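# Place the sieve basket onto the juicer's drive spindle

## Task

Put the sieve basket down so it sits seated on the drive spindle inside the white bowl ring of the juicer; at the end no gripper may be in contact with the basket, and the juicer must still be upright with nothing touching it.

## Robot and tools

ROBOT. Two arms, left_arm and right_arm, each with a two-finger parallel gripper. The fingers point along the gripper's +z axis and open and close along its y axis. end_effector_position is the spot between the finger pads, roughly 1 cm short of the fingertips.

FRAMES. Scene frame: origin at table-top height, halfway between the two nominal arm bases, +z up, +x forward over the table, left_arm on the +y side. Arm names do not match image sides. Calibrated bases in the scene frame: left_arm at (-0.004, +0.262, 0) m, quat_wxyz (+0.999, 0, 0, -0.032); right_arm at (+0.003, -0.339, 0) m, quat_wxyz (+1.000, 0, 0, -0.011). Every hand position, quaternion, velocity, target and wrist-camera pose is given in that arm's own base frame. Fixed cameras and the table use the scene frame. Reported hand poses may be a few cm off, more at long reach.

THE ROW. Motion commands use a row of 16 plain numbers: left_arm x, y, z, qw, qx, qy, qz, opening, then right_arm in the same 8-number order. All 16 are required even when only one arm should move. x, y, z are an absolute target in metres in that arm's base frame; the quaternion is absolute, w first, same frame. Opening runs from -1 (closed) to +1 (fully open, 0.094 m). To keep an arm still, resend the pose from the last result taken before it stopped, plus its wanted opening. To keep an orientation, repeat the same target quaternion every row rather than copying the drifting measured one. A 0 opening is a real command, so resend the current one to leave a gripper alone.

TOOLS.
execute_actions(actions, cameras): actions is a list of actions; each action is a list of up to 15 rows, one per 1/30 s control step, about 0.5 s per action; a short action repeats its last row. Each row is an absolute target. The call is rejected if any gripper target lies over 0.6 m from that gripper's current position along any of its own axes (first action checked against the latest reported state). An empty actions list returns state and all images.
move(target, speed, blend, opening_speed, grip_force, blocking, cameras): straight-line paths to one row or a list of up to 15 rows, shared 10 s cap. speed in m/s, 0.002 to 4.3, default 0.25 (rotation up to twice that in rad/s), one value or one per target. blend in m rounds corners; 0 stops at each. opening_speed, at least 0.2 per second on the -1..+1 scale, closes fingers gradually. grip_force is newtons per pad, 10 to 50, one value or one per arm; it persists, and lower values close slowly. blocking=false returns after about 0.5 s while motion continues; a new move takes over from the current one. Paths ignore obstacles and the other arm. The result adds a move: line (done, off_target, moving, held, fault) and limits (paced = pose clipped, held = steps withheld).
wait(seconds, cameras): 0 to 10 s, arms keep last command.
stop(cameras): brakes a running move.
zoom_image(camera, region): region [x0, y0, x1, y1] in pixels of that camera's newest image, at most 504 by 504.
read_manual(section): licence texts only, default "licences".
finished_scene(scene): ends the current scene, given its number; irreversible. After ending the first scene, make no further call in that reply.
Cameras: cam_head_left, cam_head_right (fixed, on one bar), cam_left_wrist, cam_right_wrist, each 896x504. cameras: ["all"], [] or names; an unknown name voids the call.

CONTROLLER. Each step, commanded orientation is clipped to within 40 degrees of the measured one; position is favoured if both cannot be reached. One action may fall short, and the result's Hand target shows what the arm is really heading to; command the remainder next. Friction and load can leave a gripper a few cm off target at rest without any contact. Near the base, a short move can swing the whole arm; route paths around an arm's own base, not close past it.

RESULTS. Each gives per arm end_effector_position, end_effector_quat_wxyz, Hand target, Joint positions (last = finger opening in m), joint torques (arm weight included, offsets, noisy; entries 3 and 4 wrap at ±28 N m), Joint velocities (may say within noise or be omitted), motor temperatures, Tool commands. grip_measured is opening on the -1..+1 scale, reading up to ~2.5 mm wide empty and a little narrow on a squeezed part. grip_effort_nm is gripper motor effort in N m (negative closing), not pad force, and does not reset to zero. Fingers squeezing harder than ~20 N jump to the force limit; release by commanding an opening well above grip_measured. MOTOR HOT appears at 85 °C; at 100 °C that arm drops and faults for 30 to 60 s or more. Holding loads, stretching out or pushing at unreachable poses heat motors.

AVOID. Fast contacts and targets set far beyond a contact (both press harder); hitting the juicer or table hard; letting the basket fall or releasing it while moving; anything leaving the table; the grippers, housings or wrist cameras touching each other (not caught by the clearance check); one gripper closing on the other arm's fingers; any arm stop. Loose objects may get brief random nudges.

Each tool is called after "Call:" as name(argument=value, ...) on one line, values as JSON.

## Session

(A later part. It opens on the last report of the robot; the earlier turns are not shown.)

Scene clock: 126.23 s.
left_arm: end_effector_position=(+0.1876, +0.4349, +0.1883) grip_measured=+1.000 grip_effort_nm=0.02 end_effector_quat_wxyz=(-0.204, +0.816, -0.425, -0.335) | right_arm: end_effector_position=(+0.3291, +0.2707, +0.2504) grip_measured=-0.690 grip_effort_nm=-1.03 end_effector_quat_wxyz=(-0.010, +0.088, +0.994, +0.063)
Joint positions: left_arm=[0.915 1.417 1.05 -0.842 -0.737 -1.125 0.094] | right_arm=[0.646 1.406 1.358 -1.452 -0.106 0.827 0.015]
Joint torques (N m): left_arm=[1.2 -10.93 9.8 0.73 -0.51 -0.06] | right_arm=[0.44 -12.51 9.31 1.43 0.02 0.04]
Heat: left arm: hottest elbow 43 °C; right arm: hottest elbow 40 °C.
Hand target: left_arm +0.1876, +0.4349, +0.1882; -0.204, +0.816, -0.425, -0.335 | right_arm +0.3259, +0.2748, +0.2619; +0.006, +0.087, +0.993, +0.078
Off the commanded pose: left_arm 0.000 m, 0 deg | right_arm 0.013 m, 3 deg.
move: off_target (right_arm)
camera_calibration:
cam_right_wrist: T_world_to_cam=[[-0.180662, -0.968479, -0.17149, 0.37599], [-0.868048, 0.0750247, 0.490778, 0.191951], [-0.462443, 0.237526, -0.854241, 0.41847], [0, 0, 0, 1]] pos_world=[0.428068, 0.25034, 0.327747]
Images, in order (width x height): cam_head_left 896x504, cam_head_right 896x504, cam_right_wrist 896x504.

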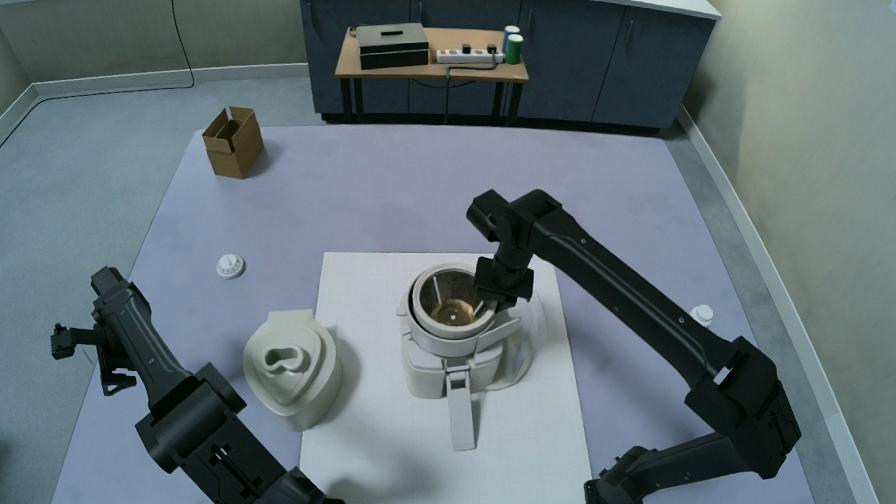

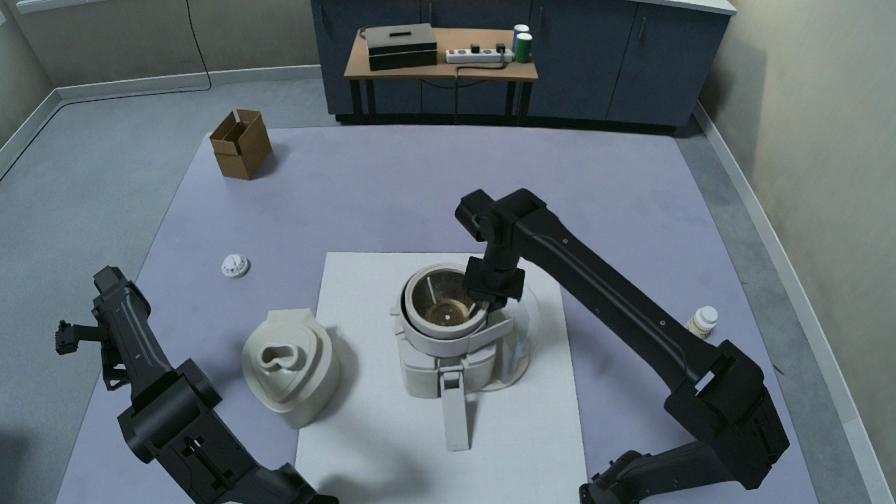

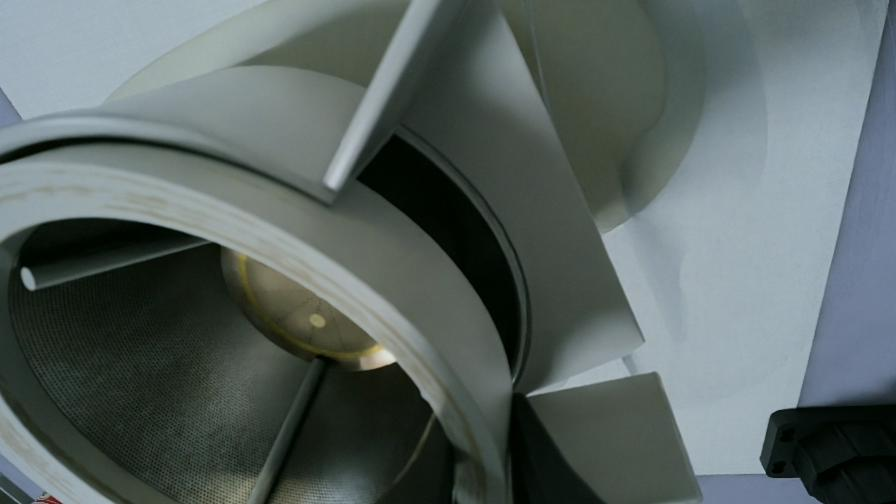

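Call:
move(target=[0.1876,0.4349,0.1883,-0.204,0.816,-0.425,-0.335,1,0.332,0.273,0.232,0.0099,0.0866,0.9898,0.1128,-0.95], speed=0.05, cameras=["cam_head_left","cam_head_right"])

Call:
zoom_image(camera="cam_head_right", region=[380, 240, 500, 360])

Call:
zoom_image(camera="cam_head_left", region=[390, 240, 510, 360])

Scene clock: 138.40 s.
left_arm: end_effector_position=(+0.1876, +0.4349, +0.1883) grip_measured=+1.000 grip_effort_nm=0.02 end_effector_quat_wxyz=(-0.204, +0.816, -0.425, -0.335) | right_arm: end_effector_position=(+0.3286, +0.2761, +0.2252) grip_measured=-0.690 grip_effort_nm=-1.03 end_effector_quat_wxyz=(-0.002, +0.088, +0.991, +0.100)
Joint positions: left_arm=[0.915 1.417 1.05 -0.842 -0.737 -1.125 0.094] | right_arm=[0.639 1.382 1.261 -1.32 -0.152 0.825 0.015]
Joint torques (N m): left_arm=[1.49 -11.58 10 0.81 -0.49 -0.05] | right_arm=[-1.61 -11.22 9.05 1.74 -0.21 -0.19]
Heat: left arm: hottest elbow 43 °C; right arm: hottest elbow 39 °C.
Hand target: left_arm +0.1876, +0.4349, +0.1882; -0.204, +0.816, -0.425, -0.335 | right_arm +0.3319, +0.2730, +0.2320; +0.010, +0.087, +0.990, +0.112
Off the commanded pose: left_arm 0.000 m, 0 deg | right_arm 0.008 m, 2 deg.
move: done
Images, in order (width x height): cam_head_left 896x504, cam_head_right 896x504.

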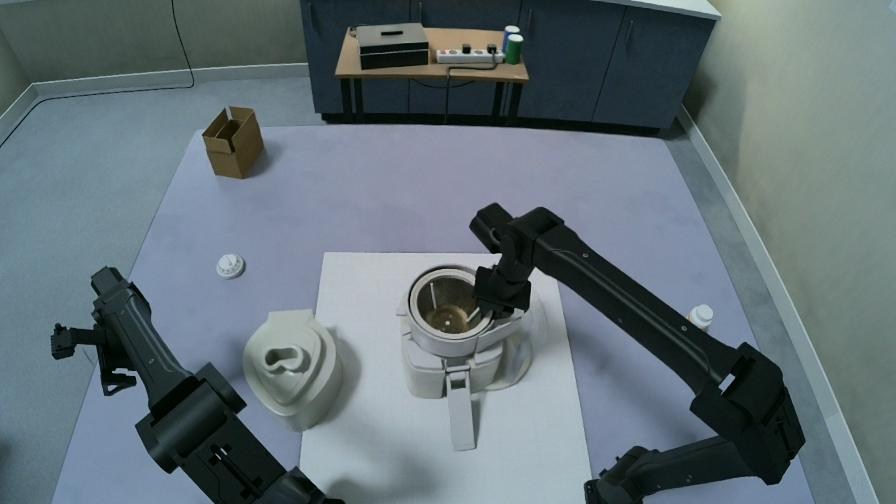

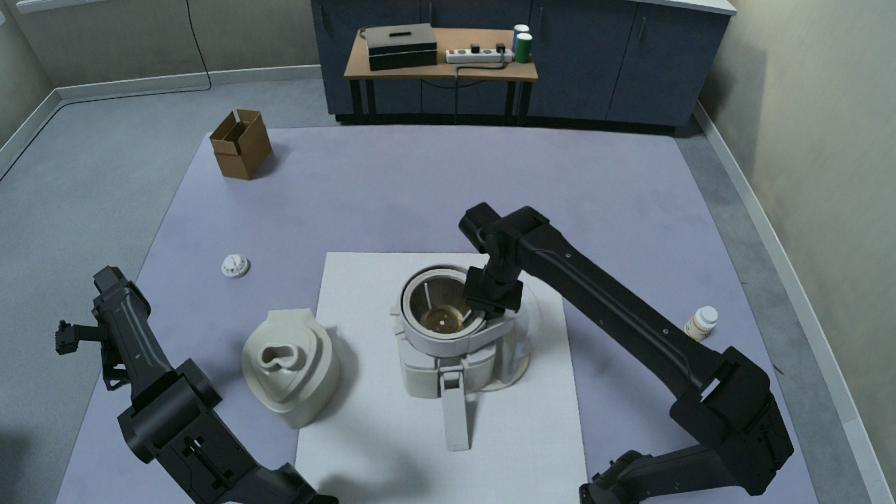

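Scaled by 4.200 from the camera's 896x504 image, which has a finer 1280x720 frame.

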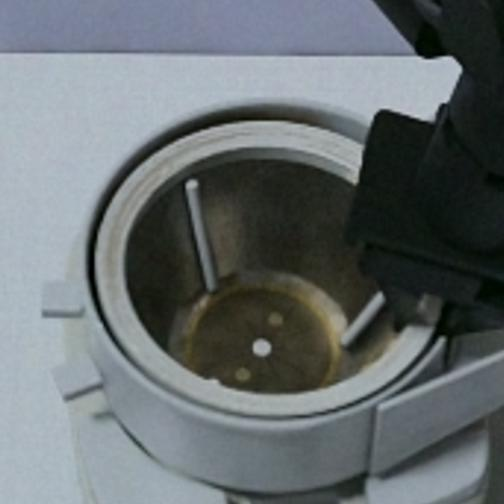

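Scaled by 4.200 from the camera's 896x504 image, which has a finer 1280x720 frame.

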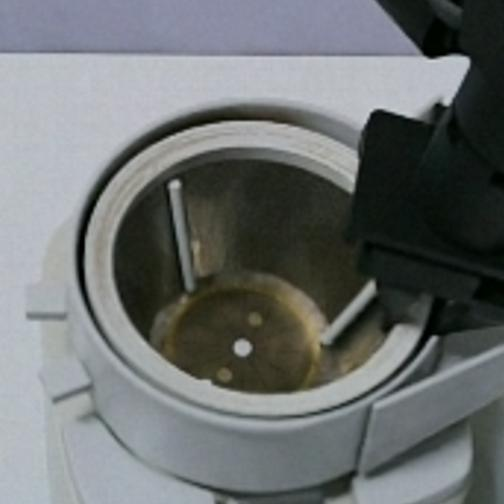

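Call:
move(target=[[0.1876,0.4349,0.1883,-0.204,0.816,-0.425,-0.335,1,0.337,0.268,0.232,0.0099,0.0866,0.9898,0.1128,-0.95],[0.1876,0.4349,0.1883,-0.204,0.816,-0.425,-0.335,1,0.336,0.269,0.212,0.0099,0.0866,0.9898,0.1128,-0.95]], speed=0.05, cameras=["cam_head_left","cam_head_right"])

Call:
zoom_image(camera="cam_head_right", region=[380, 240, 500, 360])

Scene clock: 145.20 s.
left_arm: end_effector_position=(+0.1876, +0.4349, +0.1883) grip_measured=+1.000 grip_effort_nm=0.02 end_effector_quat_wxyz=(-0.204, +0.816, -0.425, -0.335) | right_arm: end_effector_position=(+0.3316, +0.2719, +0.2187) grip_measured=-0.690 grip_effort_nm=-1.03 end_effector_quat_wxyz=(+0.006, +0.084, +0.990, +0.110)
Joint positions: left_arm=[0.915 1.417 1.05 -0.842 -0.737 -1.125 0.094] | right_arm=[0.623 1.368 1.227 -1.276 -0.16 0.805 0.015]
Joint torques (N m): left_arm=[2.2 -11.69 9.94 0.96 -0.52 -0.1] | right_arm=[-1.79 -9.17 8.2 2.22 -0.02 -0.13]
Heat: left arm: hottest elbow 43 °C; right arm: hottest elbow 40 °C.
Hand target: left_arm +0.1876, +0.4349, +0.1882; -0.204, +0.816, -0.425, -0.335 | right_arm +0.3358, +0.2690, +0.2120; +0.010, +0.087, +0.990, +0.113
Off the commanded pose: left_arm 0.000 m, 0 deg | right_arm 0.009 m, 1 deg.
move: done
Images, in order (width x height): cam_head_left 896x504, cam_head_right 896x504.

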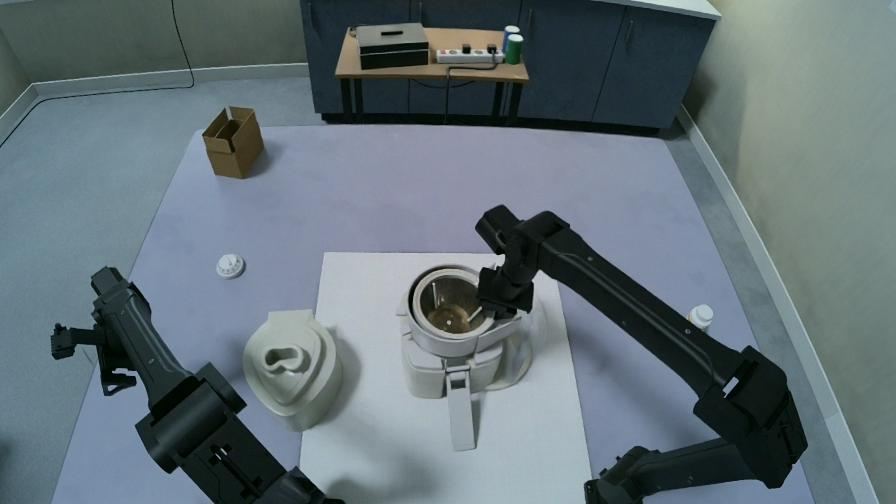

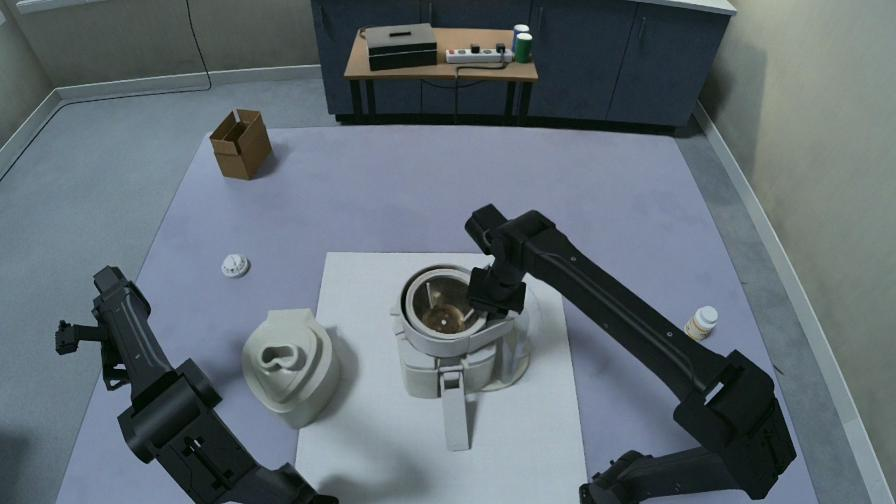

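Scaled by 4.200 from the camera's 896x504 image, which has a finer 1280x720 frame.

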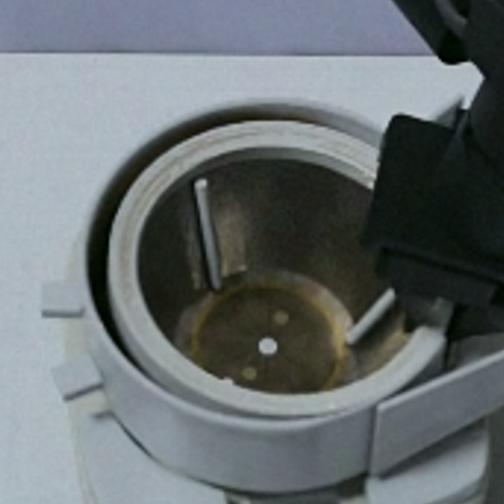

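Call:
move(target=[[0.1876,0.4349,0.1883,-0.204,0.816,-0.425,-0.335,1,0.336,0.268,0.202,0.0099,0.0866,0.9898,0.1128,-0.95],[0.1876,0.4349,0.1883,-0.204,0.816,-0.425,-0.335,1,0.336,0.268,0.190,0.0099,0.0866,0.9898,0.1128,-0.95]], speed=0.05, cameras=["cam_head_right"])

Call:
zoom_image(camera="cam_head_right", region=[380, 240, 500, 360])

Scene clock: 168.30 s.
left_arm: end_effector_position=(+0.1876, +0.4349, +0.1883) grip_measured=+1.000 grip_effort_nm=0.02 end_effector_quat_wxyz=(-0.204, +0.816, -0.425, -0.335) | right_arm: end_effector_position=(+0.3310, +0.2711, +0.2166) grip_measured=-0.690 grip_effort_nm=-1.03 end_effector_quat_wxyz=(+0.020, +0.080, +0.989, +0.123)
Joint positions: left_arm=[0.915 1.417 1.05 -0.842 -0.737 -1.125 0.094] | right_arm=[0.622 1.343 1.193 -1.229 -0.162 0.799 0.015]
Joint torques (N m): left_arm=[2.32 -11.75 9.84 0.91 -0.53 -0.05] | right_arm=[-1.38 -6.65 6.79 2.77 0.03 -0.1]
Heat: left arm: hottest elbow 44 °C; right arm: hottest elbow 39 °C.
Hand target: left_arm +0.1876, +0.4349, +0.1882; -0.204, +0.816, -0.425, -0.335 | right_arm +0.3348, +0.2673, +0.1908; +0.010, +0.087, +0.990, +0.113
Off the commanded pose: left_arm 0.000 m, 0 deg | right_arm 0.027 m, 2 deg.
move: off_target (right_arm)
Images, in order (width x height): cam_head_right 896x504.

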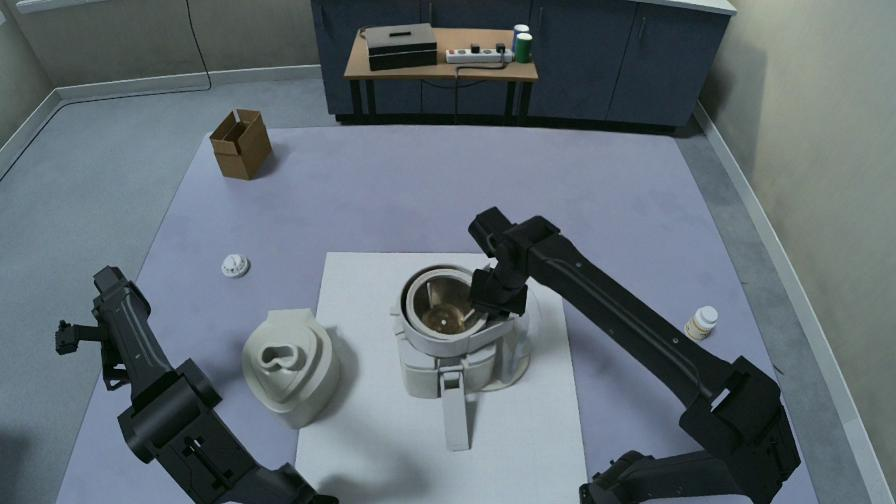

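Scaled by 4.200 from the camera's 896x504 image, which has a finer 1280x720 frame.

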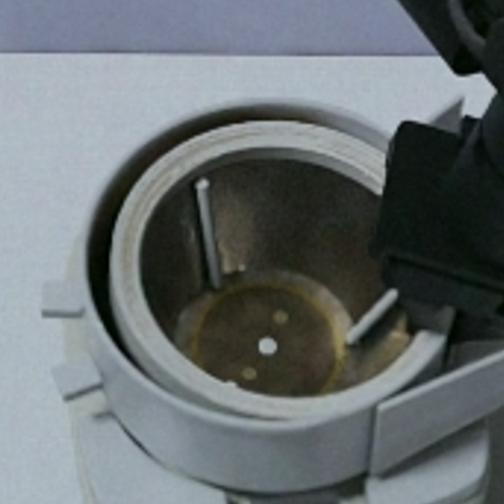

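Call:
move(target=[[0.1876,0.4349,0.1883,-0.204,0.816,-0.425,-0.335,1,0.327,0.266,0.187,0.0177,0.1554,0.9814,0.1118,-0.95],[0.1876,0.4349,0.1883,-0.204,0.816,-0.425,-0.335,1,0.346,0.265,0.187,0.002,0.0173,0.9934,0.1132,-0.95],[0.1876,0.4349,0.1883,-0.204,0.816,-0.425,-0.335,1,0.336,0.265,0.187,0.0099,0.0866,0.9898,0.1128,-0.95]], speed=0.08, blend=0.004, cameras=["cam_head_right"])

Call:
zoom_image(camera="cam_head_right", region=[380, 240, 500, 360])

Scene clock: 185.13 s.
left_arm: end_effector_position=(+0.1876, +0.4349, +0.1883) grip_measured=+1.000 grip_effort_nm=0.02 end_effector_quat_wxyz=(-0.204, +0.816, -0.425, -0.335) | right_arm: end_effector_position=(+0.3376, +0.2728, +0.2124) grip_measured=-0.691 grip_effort_nm=-1.03 end_effector_quat_wxyz=(+0.026, +0.066, +0.987, +0.141)
Joint positions: left_arm=[0.915 1.417 1.05 -0.842 -0.737 -1.125 0.094] | right_arm=[0.606 1.344 1.177 -1.185 -0.187 0.76 0.015]
Joint torques (N m): left_arm=[2.2 -10.99 9.88 0.69 -0.47 -0.06] | right_arm=[-0.67 -6.95 7.36 1.18 0.99 0.22]
Heat: left arm: hottest elbow 44 °C; right arm: hottest elbow 39 °C.
Hand target: left_arm +0.1876, +0.4349, +0.1882; -0.204, +0.816, -0.425, -0.335 | right_arm +0.3353, +0.2647, +0.1879; +0.010, +0.086, +0.990, +0.113
Off the commanded pose: left_arm 0.000 m, 0 deg | right_arm 0.027 m, 4 deg.
move: off_target (right_arm)
Images, in order (width x height): cam_head_right 896x504.

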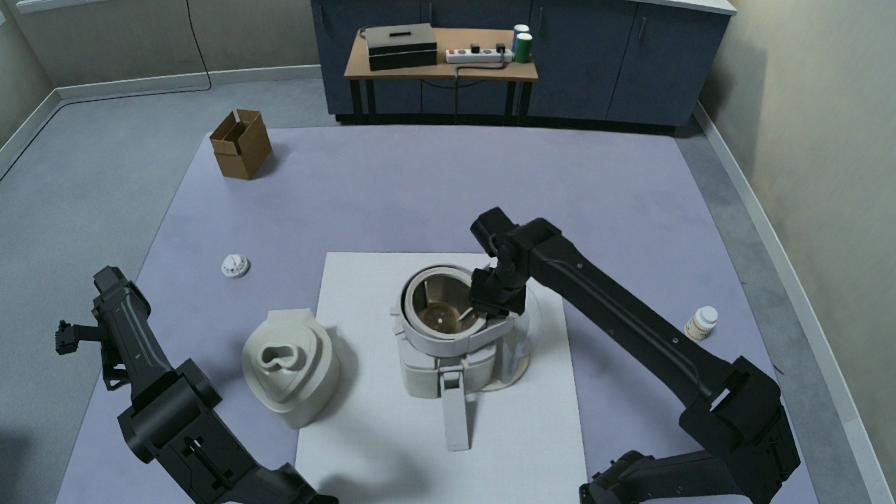

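Scaled by 4.200 from the camera's 896x504 image, which has a finer 1280x720 frame.

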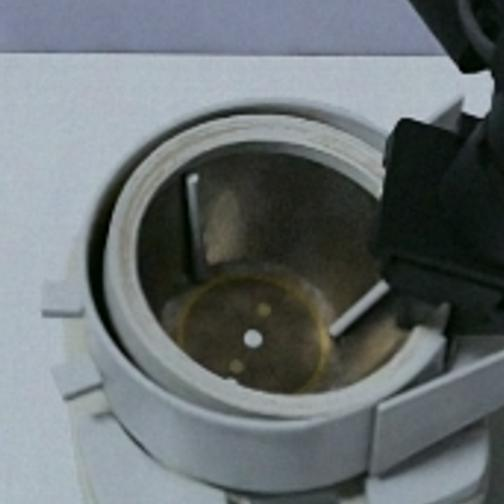

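Call:
move(target=[[0.1876,0.4349,0.1883,-0.204,0.816,-0.425,-0.335,1,0.334,0.264,0.240,0.0081,0.0868,0.9917,0.095,-0.95],[0.1876,0.4349,0.1883,-0.204,0.816,-0.425,-0.335,1,0.334,0.264,0.215,0.0081,0.0868,0.9917,0.095,-0.95]], speed=0.08, cameras=["cam_head_right"])

Call:
zoom_image(camera="cam_head_right", region=[380, 240, 500, 360])

Scene clock: 197.13 s.
left_arm: end_effector_position=(+0.1876, +0.4349, +0.1883) grip_measured=+1.000 grip_effort_nm=0.02 end_effector_quat_wxyz=(-0.204, +0.816, -0.425, -0.335) | right_arm: end_effector_position=(+0.3297, +0.2644, +0.2191) grip_measured=-0.693 grip_effort_nm=-1.03 end_effector_quat_wxyz=(+0.004, +0.082, +0.992, +0.100)
Joint positions: left_arm=[0.915 1.417 1.05 -0.842 -0.737 -1.125 0.094] | right_arm=[0.617 1.363 1.226 -1.298 -0.147 0.791 0.014]
Joint torques (N m): left_arm=[1.61 -11.22 9.83 0.55 -0.51 -0.1] | right_arm=[-0.62 -8.7 9.5 1.36 0.46 0.02]
Heat: left arm: hottest elbow 44 °C; right arm: hottest elbow 39 °C.
Hand target: left_arm +0.1876, +0.4349, +0.1882; -0.204, +0.816, -0.425, -0.335 | right_arm +0.3339, +0.2640, +0.2151; +0.008, +0.087, +0.992, +0.095
Off the commanded pose: left_arm 0.000 m, 0 deg | right_arm 0.006 m, 1 deg.
move: done
Images, in order (width x height): cam_head_right 896x504.

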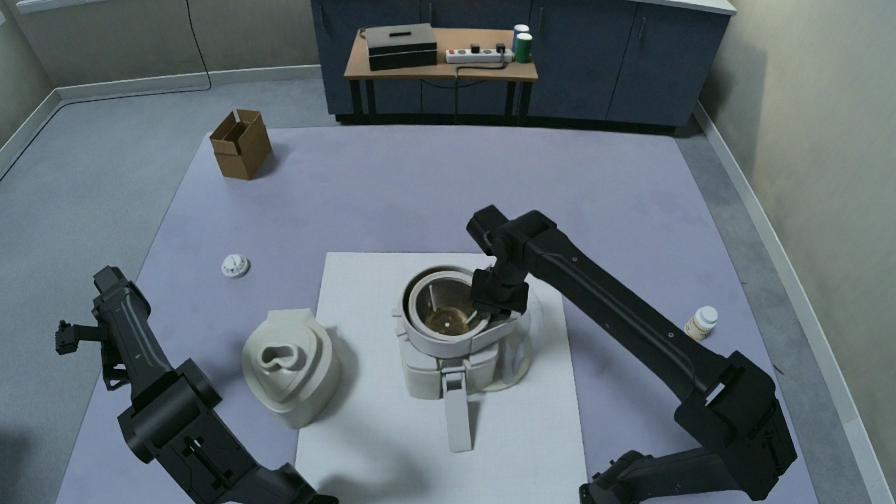

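Scaled by 4.200 from the camera's 896x504 image, which has a finer 1280x720 frame.

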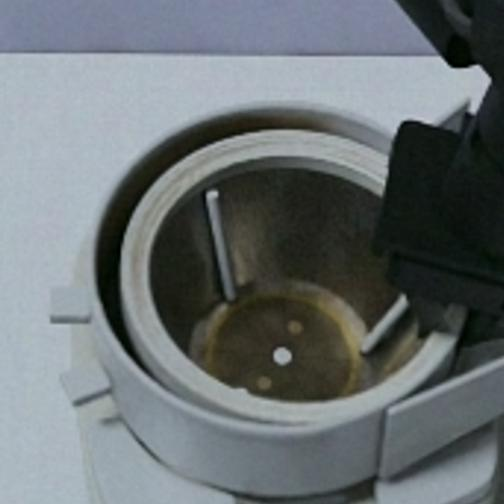

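Call:
move(target=[[0.1876,0.4349,0.1883,-0.204,0.816,-0.425,-0.335,1,0.338,0.264,0.202,0.0081,0.0868,0.9917,0.095,-0.95],[0.1876,0.4349,0.1883,-0.204,0.816,-0.425,-0.335,1,0.338,0.264,0.192,0.0081,0.0868,0.9917,0.095,-0.95]], speed=0.06, cameras=["cam_head_right"])

Call:
zoom_image(camera="cam_head_right", region=[380, 240, 500, 360])

Scene clock: 205.40 s.
left_arm: end_effector_position=(+0.1876, +0.4349, +0.1883) grip_measured=+1.000 grip_effort_nm=0.02 end_effector_quat_wxyz=(-0.204, +0.816, -0.425, -0.335) | right_arm: end_effector_position=(+0.3305, +0.2648, +0.2164) grip_measured=-0.693 grip_effort_nm=-1.03 end_effector_quat_wxyz=(+0.011, +0.081, +0.991, +0.104)
Joint positions: left_arm=[0.915 1.417 1.05 -0.842 -0.737 -1.125 0.094] | right_arm=[0.617 1.356 1.211 -1.273 -0.146 0.791 0.014]
Joint torques (N m): left_arm=[1.38 -12.1 10.06 0.85 -0.51 -0.04] | right_arm=[-1.14 -7.18 7.27 2.86 0.41 -0.07]
Heat: left arm: hottest elbow 44 °C; right arm: hottest elbow 39 °C.
Hand target: left_arm +0.1876, +0.4349, +0.1882; -0.204, +0.816, -0.425, -0.335 | right_arm +0.3368, +0.2633, +0.1927; +0.008, +0.087, +0.992, +0.095
Off the commanded pose: left_arm 0.000 m, 0 deg | right_arm 0.026 m, 1 deg.
move: off_target (right_arm)
Images, in order (width x height): cam_head_right 896x504.

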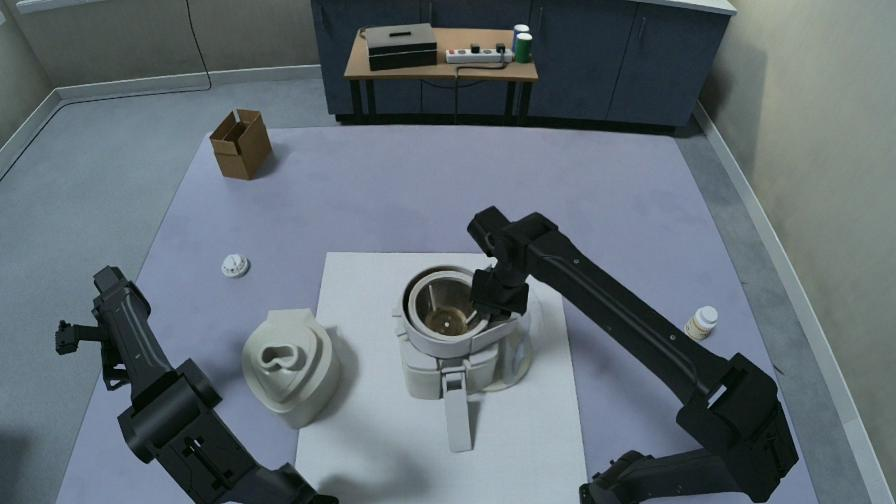

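Scaled by 4.200 from the camera's 896x504 image, which has a finer 1280x720 frame.

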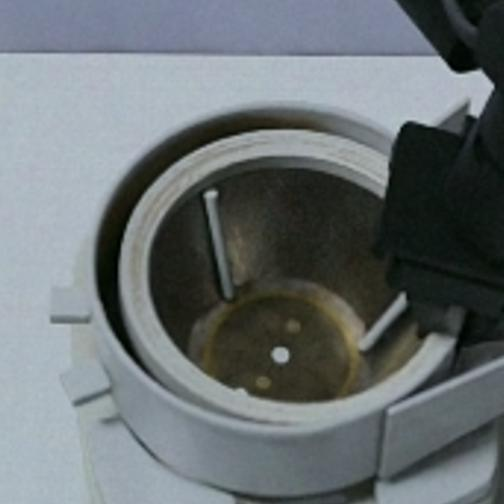

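Call:
move(target=[[0.1876,0.4349,0.1883,-0.204,0.816,-0.425,-0.335,1,0.341,0.264,0.230,0.0081,0.0868,0.9917,0.095,-0.95],[0.1876,0.4349,0.1883,-0.204,0.816,-0.425,-0.335,1,0.339,0.264,0.196,0.0081,0.0868,0.9917,0.095,-0.95],[0.1876,0.4349,0.1883,-0.204,0.816,-0.425,-0.335,1,0.329,0.265,0.192,0.0149,0.1555,0.9834,0.0931,-0.95],[0.1876,0.4349,0.1883,-0.204,0.816,-0.425,-0.335,1,0.348,0.264,0.192,0.0016,0.0174,0.9953,0.0954,-0.95],[0.1876,0.4349,0.1883,-0.204,0.816,-0.425,-0.335,1,0.339,0.264,0.192,0.0081,0.0868,0.9917,0.095,-0.95]], speed=0.1, blend=0.005, cameras=["cam_head_right"])

Call:
zoom_image(camera="cam_head_right", region=[380, 240, 500, 360])

Scene clock: 215.63 s.
left_arm: end_effector_position=(+0.1876, +0.4349, +0.1883) grip_measured=+1.000 grip_effort_nm=0.02 end_effector_quat_wxyz=(-0.204, +0.816, -0.425, -0.335) | right_arm: end_effector_position=(+0.3338, +0.2639, +0.2157) grip_measured=-0.693 grip_effort_nm=-1.03 end_effector_quat_wxyz=(+0.021, +0.059, +0.992, +0.111)
Joint positions: left_arm=[0.915 1.417 1.05 -0.842 -0.737 -1.125 0.094] | right_arm=[0.61 1.349 1.2 -1.25 -0.147 0.742 0.014]
Joint torques (N m): left_arm=[1.79 -10.81 9.72 1.05 -0.49 -0.06] | right_arm=[-0.44 -6.24 8.24 1.95 0.45 0.4]
Heat: left arm: hottest elbow 44 °C; right arm: hottest elbow 38 °C.
Hand target: left_arm +0.1876, +0.4349, +0.1882; -0.204, +0.816, -0.425, -0.335 | right_arm +0.3380, +0.2633, +0.1926; +0.008, +0.086, +0.992, +0.095
Off the commanded pose: left_arm 0.000 m, 0 deg | right_arm 0.024 m, 4 deg.
move: off_target (right_arm)
Images, in order (width x height): cam_head_right 896x504.

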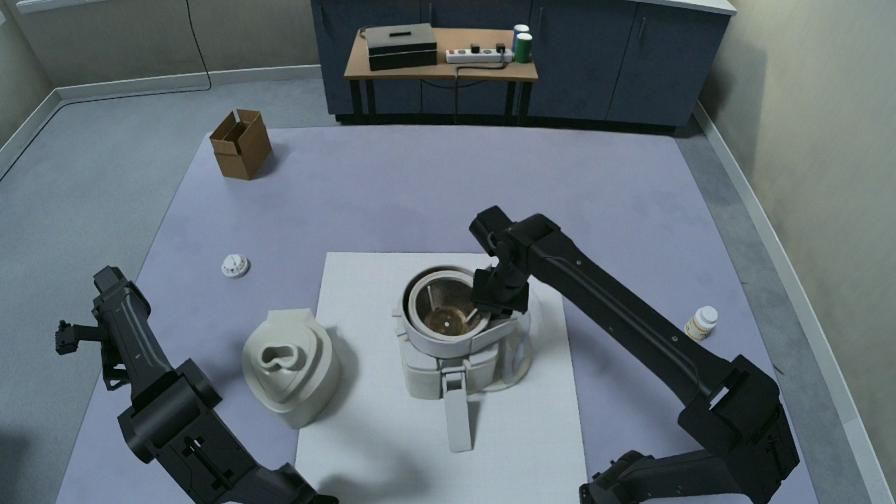

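Scaled by 4.200 from the camera's 896x504 image, which has a finer 1280x720 frame.

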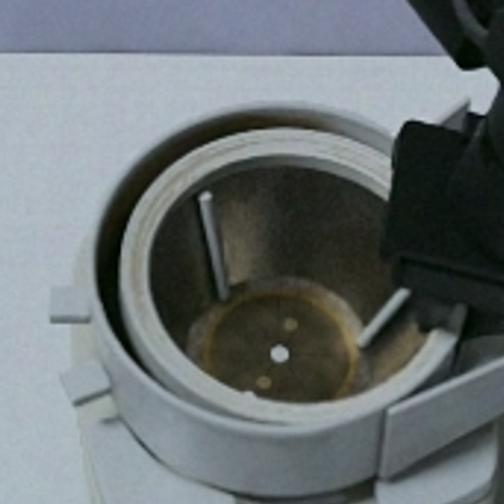

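Call:
move(target=[[0.1876,0.4349,0.1883,-0.204,0.816,-0.425,-0.335,1,0.320,0.267,0.192,0.0181,0.2071,0.9744,0.0853,-0.95],[0.1876,0.4349,0.1883,-0.204,0.816,-0.425,-0.335,1,0.332,0.265,0.188,0.012,0.122,0.988,0.094,-0.95]], speed=0.08, cameras=["cam_head_right"])

Call:
zoom_image(camera="cam_head_right", region=[380, 240, 500, 360])

Scene clock: 228.70 s.
left_arm: end_effector_position=(+0.1876, +0.4349, +0.1883) grip_measured=+1.000 grip_effort_nm=0.02 end_effector_quat_wxyz=(-0.204, +0.816, -0.425, -0.335) | right_arm: end_effector_position=(+0.3245, +0.2672, +0.2165) grip_measured=-0.693 grip_effort_nm=-1.03 end_effector_quat_wxyz=(+0.026, +0.125, +0.986, +0.109)
Joint positions: left_arm=[0.915 1.417 1.05 -0.842 -0.737 -1.125 0.094] | right_arm=[0.64 1.324 1.178 -1.234 -0.12 0.904 0.014]
Joint torques (N m): left_arm=[1.2 -11.75 9.72 0.77 -0.47 -0.04] | right_arm=[-2.14 -5.66 7.73 2.25 -0.07 -0.3]
Heat: left arm: hottest elbow 44 °C; right arm: hottest elbow 38 °C.
Hand target: left_arm +0.1876, +0.4349, +0.1882; -0.204, +0.816, -0.425, -0.335 | right_arm +0.3305, +0.2640, +0.1889; +0.012, +0.122, +0.988, +0.094
Off the commanded pose: left_arm 0.000 m, 0 deg | right_arm 0.030 m, 2 deg.
move: off_target (right_arm)
Images, in order (width x height): cam_head_right 896x504.

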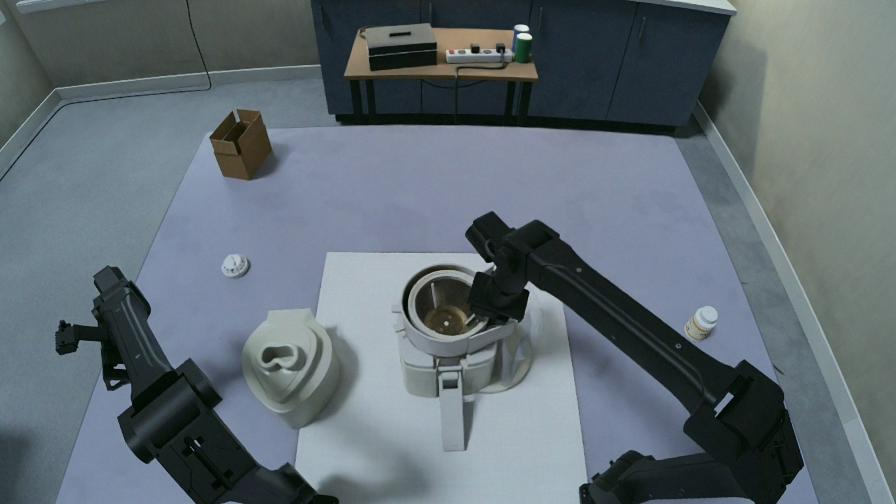

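Scaled by 4.200 from the camera's 896x504 image, which has a finer 1280x720 frame.

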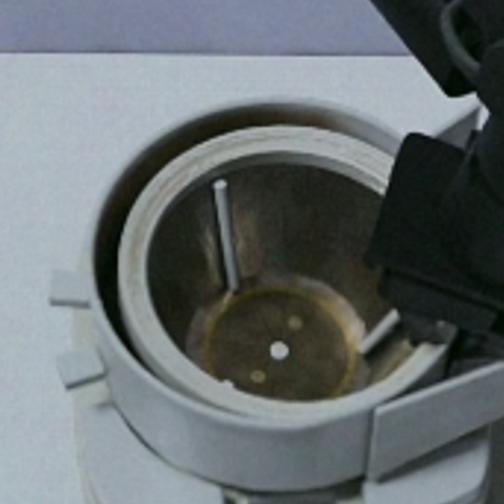

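Call:
move(target=[[0.1876,0.4349,0.1883,-0.204,0.816,-0.425,-0.335,1,0.328,0.266,0.245,0.012,0.122,0.988,0.094,-0.95],[0.1876,0.4349,0.1883,-0.204,0.816,-0.425,-0.335,1,0.3205,0.268,0.240,0.0151,0.1729,0.9811,0.0858,-0.95],[0.1876,0.4349,0.1883,-0.204,0.816,-0.425,-0.335,1,0.3205,0.268,0.195,0.0151,0.1729,0.9811,0.0858,-0.95]], speed=0.08, blend=[0.004,0.004,0], cameras=["cam_head_right"])

Call:
zoom_image(camera="cam_head_right", region=[380, 240, 500, 360])

Scene clock: 254.10 s.
left_arm: end_effector_position=(+0.1876, +0.4349, +0.1883) grip_measured=+1.000 grip_effort_nm=0.02 end_effector_quat_wxyz=(-0.204, +0.816, -0.425, -0.335) | right_arm: end_effector_position=(+0.3219, +0.2696, +0.2161) grip_measured=-0.693 grip_effort_nm=-1.03 end_effector_quat_wxyz=(+0.022, +0.164, +0.981, +0.098)
Joint positions: left_arm=[0.915 1.417 1.05 -0.842 -0.737 -1.125 0.094] | right_arm=[0.656 1.333 1.188 -1.251 -0.101 0.996 0.014]
Joint torques (N m): left_arm=[1.55 -11.05 9.84 0.8 -0.46 -0.07] | right_arm=[-0.38 -7.65 6.98 1.95 0.39 0.12]
Heat: left arm: hottest elbow 44 °C; right arm: hottest elbow 37 °C.
Hand target: left_arm +0.1876, +0.4349, +0.1882; -0.204, +0.816, -0.425, -0.335 | right_arm +0.3199, +0.2676, +0.1955; +0.015, +0.173, +0.981, +0.086
Off the commanded pose: left_arm 0.000 m, 0 deg | right_arm 0.021 m, 2 deg.
move: off_target (right_arm)
Images, in order (width x height): cam_head_right 896x504.

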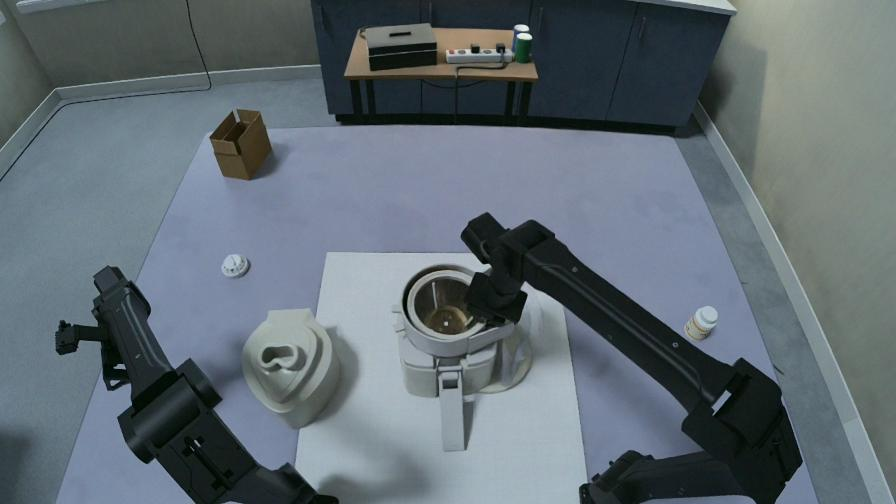

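Scaled by 4.200 from the camera's 896x504 image, which has a finer 1280x720 frame.

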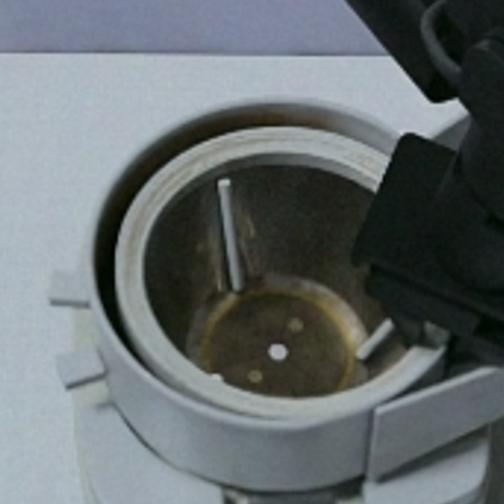

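Call:
move(target=[[0.1876,0.4349,0.1883,-0.204,0.816,-0.425,-0.335,1,0.321,0.264,0.188,0.0151,0.1729,0.9811,0.0858,-0.95],[0.1876,0.4349,0.1883,-0.204,0.816,-0.425,-0.335,1,0.311,0.270,0.188,0.0203,0.2325,0.9687,0.0848,-0.95]], speed=0.05, blend=0.004, cameras=["cam_head_right"])

Call:
zoom_image(camera="cam_head_right", region=[380, 240, 500, 360])

Scene clock: 264.43 s.
left_arm: end_effector_position=(+0.1876, +0.4349, +0.1883) grip_measured=+1.000 grip_effort_nm=0.02 end_effector_quat_wxyz=(-0.204, +0.816, -0.425, -0.335) | right_arm: end_effector_position=(+0.3174, +0.2688, +0.2157) grip_measured=-0.694 grip_effort_nm=-1.03 end_effector_quat_wxyz=(+0.033, +0.211, +0.972, +0.101)
Joint positions: left_arm=[0.915 1.417 1.05 -0.842 -0.737 -1.125 0.094] | right_arm=[0.672 1.307 1.161 -1.225 -0.076 1.107 0.014]
Joint torques (N m): left_arm=[2.14 -12.04 9.83 0.64 -0.48 -0.1] | right_arm=[0.62 -6.71 6.04 2.24 0.3 0.49]
Heat: left arm: hottest elbow 44 °C; right arm: hottest elbow 37 °C.
Hand target: left_arm +0.1876, +0.4349, +0.1882; -0.204, +0.816, -0.425, -0.335 | right_arm +0.3103, +0.2691, +0.1890; +0.020, +0.232, +0.969, +0.084
Off the commanded pose: left_arm 0.000 m, 0 deg | right_arm 0.028 m, 3 deg.
move: off_target (right_arm)
Images, in order (width x height): cam_head_right 896x504.

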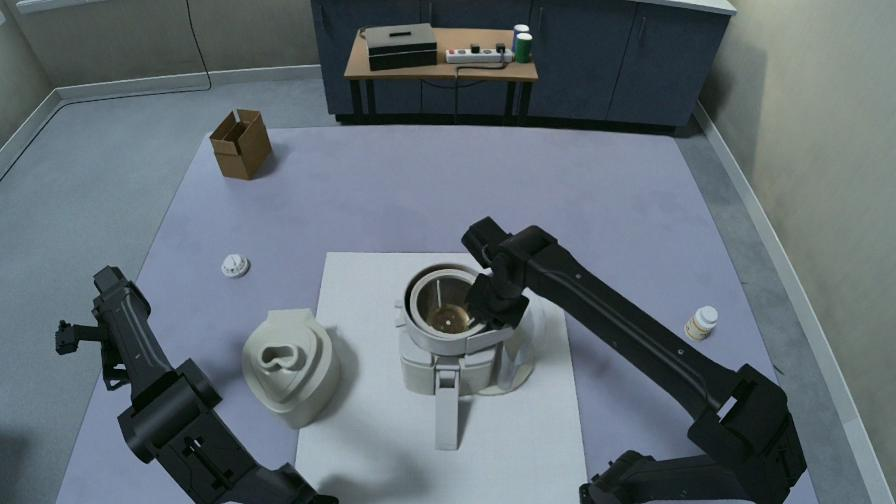

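Scaled by 4.200 from the camera's 896x504 image, which has a finer 1280x720 frame.

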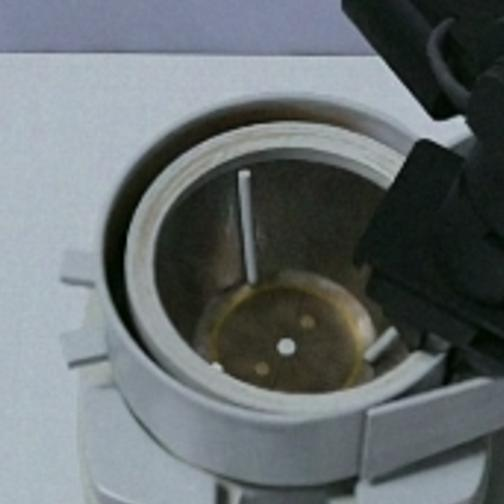

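Call:
execute_actions(actions=[], cameras=["cam_head_left","cam_right_wrist","cam_left_wrist"])

Call:
zoom_image(camera="cam_head_left", region=[400, 240, 560, 360])

Scene clock: 269.50 s.
left_arm: end_effector_position=(+0.1876, +0.4349, +0.1883) grip_measured=+1.000 grip_effort_nm=0.02 end_effector_quat_wxyz=(-0.204, +0.816, -0.425, -0.335) | right_arm: end_effector_position=(+0.3174, +0.2688, +0.2157) grip_measured=-0.694 grip_effort_nm=-1.03 end_effector_quat_wxyz=(+0.033, +0.211, +0.972, +0.101)
Joint positions: left_arm=[0.915 1.417 1.05 -0.842 -0.737 -1.125 0.094] | right_arm=[0.672 1.307 1.161 -1.225 -0.076 1.108 0.014]
Joint velocities: within noise
Joint torques (N m): left_arm=[1.85 -11.63 9.99 0.94 -0.55 -0.05] | right_arm=[0.91 -6.71 5.97 2.24 0.28 0.52]
Motor temperatures (°C): left_arm=[25 33 44 26 25 26 27] | right_arm=[26 30 37 23 26 25 28]
Heat: left arm: hottest elbow 44 °C; right arm: hottest elbow 37 °C.
Hand target: left_arm +0.1876, +0.4349, +0.1882; -0.204, +0.816, -0.425, -0.335 | right_arm +0.3103, +0.2691, +0.1890; +0.020, +0.232, +0.969, +0.084
Tool commands: left_gripper/opening=+1.0 right_gripper/opening=-0.95
Off the commanded pose: left_arm 0.000 m, 0 deg | right_arm 0.028 m, 3 deg.
camera_calibration:
cam_left_wrist: T_world_to_cam=[[0.833199, 0.549953, 0.0577081, -0.402113], [0.549841, -0.812865, -0.192162, 0.319701], [-0.0587715, 0.19184, -0.979665, 0.229655], [0, 0, 0, 1]] pos_world=[0.172753, 0.43696, 0.309625]
cam_right_wrist: T_world_to_cam=[[-0.401178, -0.878961, -0.257846, 0.43059], [-0.860102, 0.264637, 0.436109, 0.157271], [-0.315087, 0.396731, -0.862163, 0.296078], [0, 0, 0, 1]] pos_world=[0.401302, 0.219388, 0.297706]
Images, in order (width x height): cam_head_left 896x504, cam_left_wrist 896x504, cam_right_wrist 896x504.

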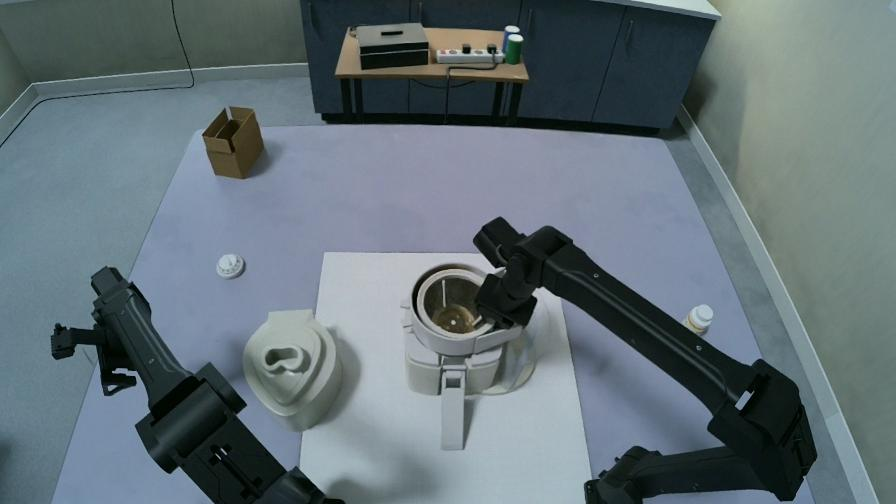

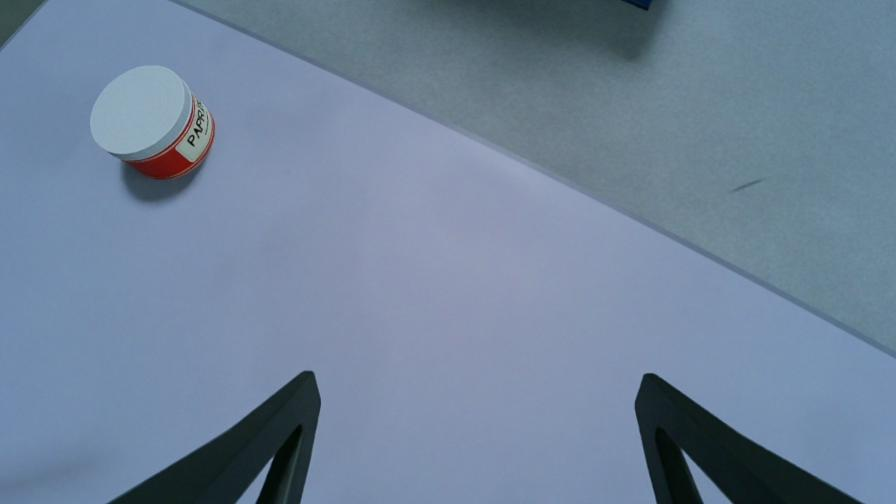

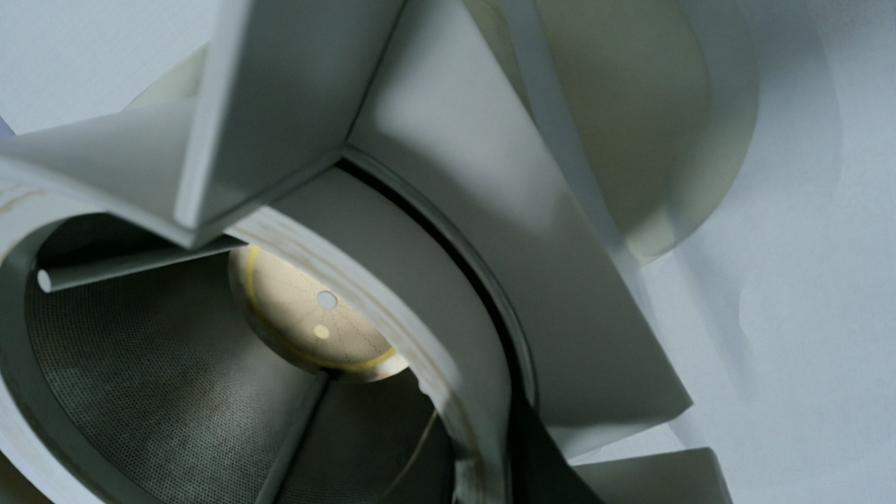

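Scaled by 3.150 from the camera's 896x504 image, which has a finer 1280x720 frame.

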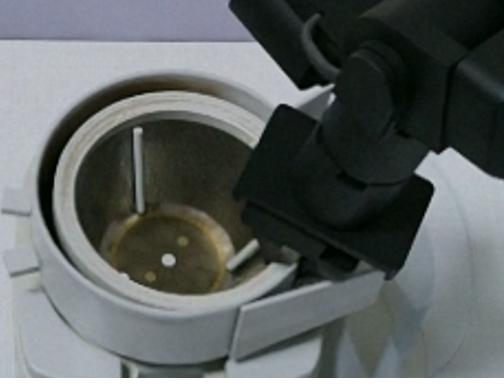

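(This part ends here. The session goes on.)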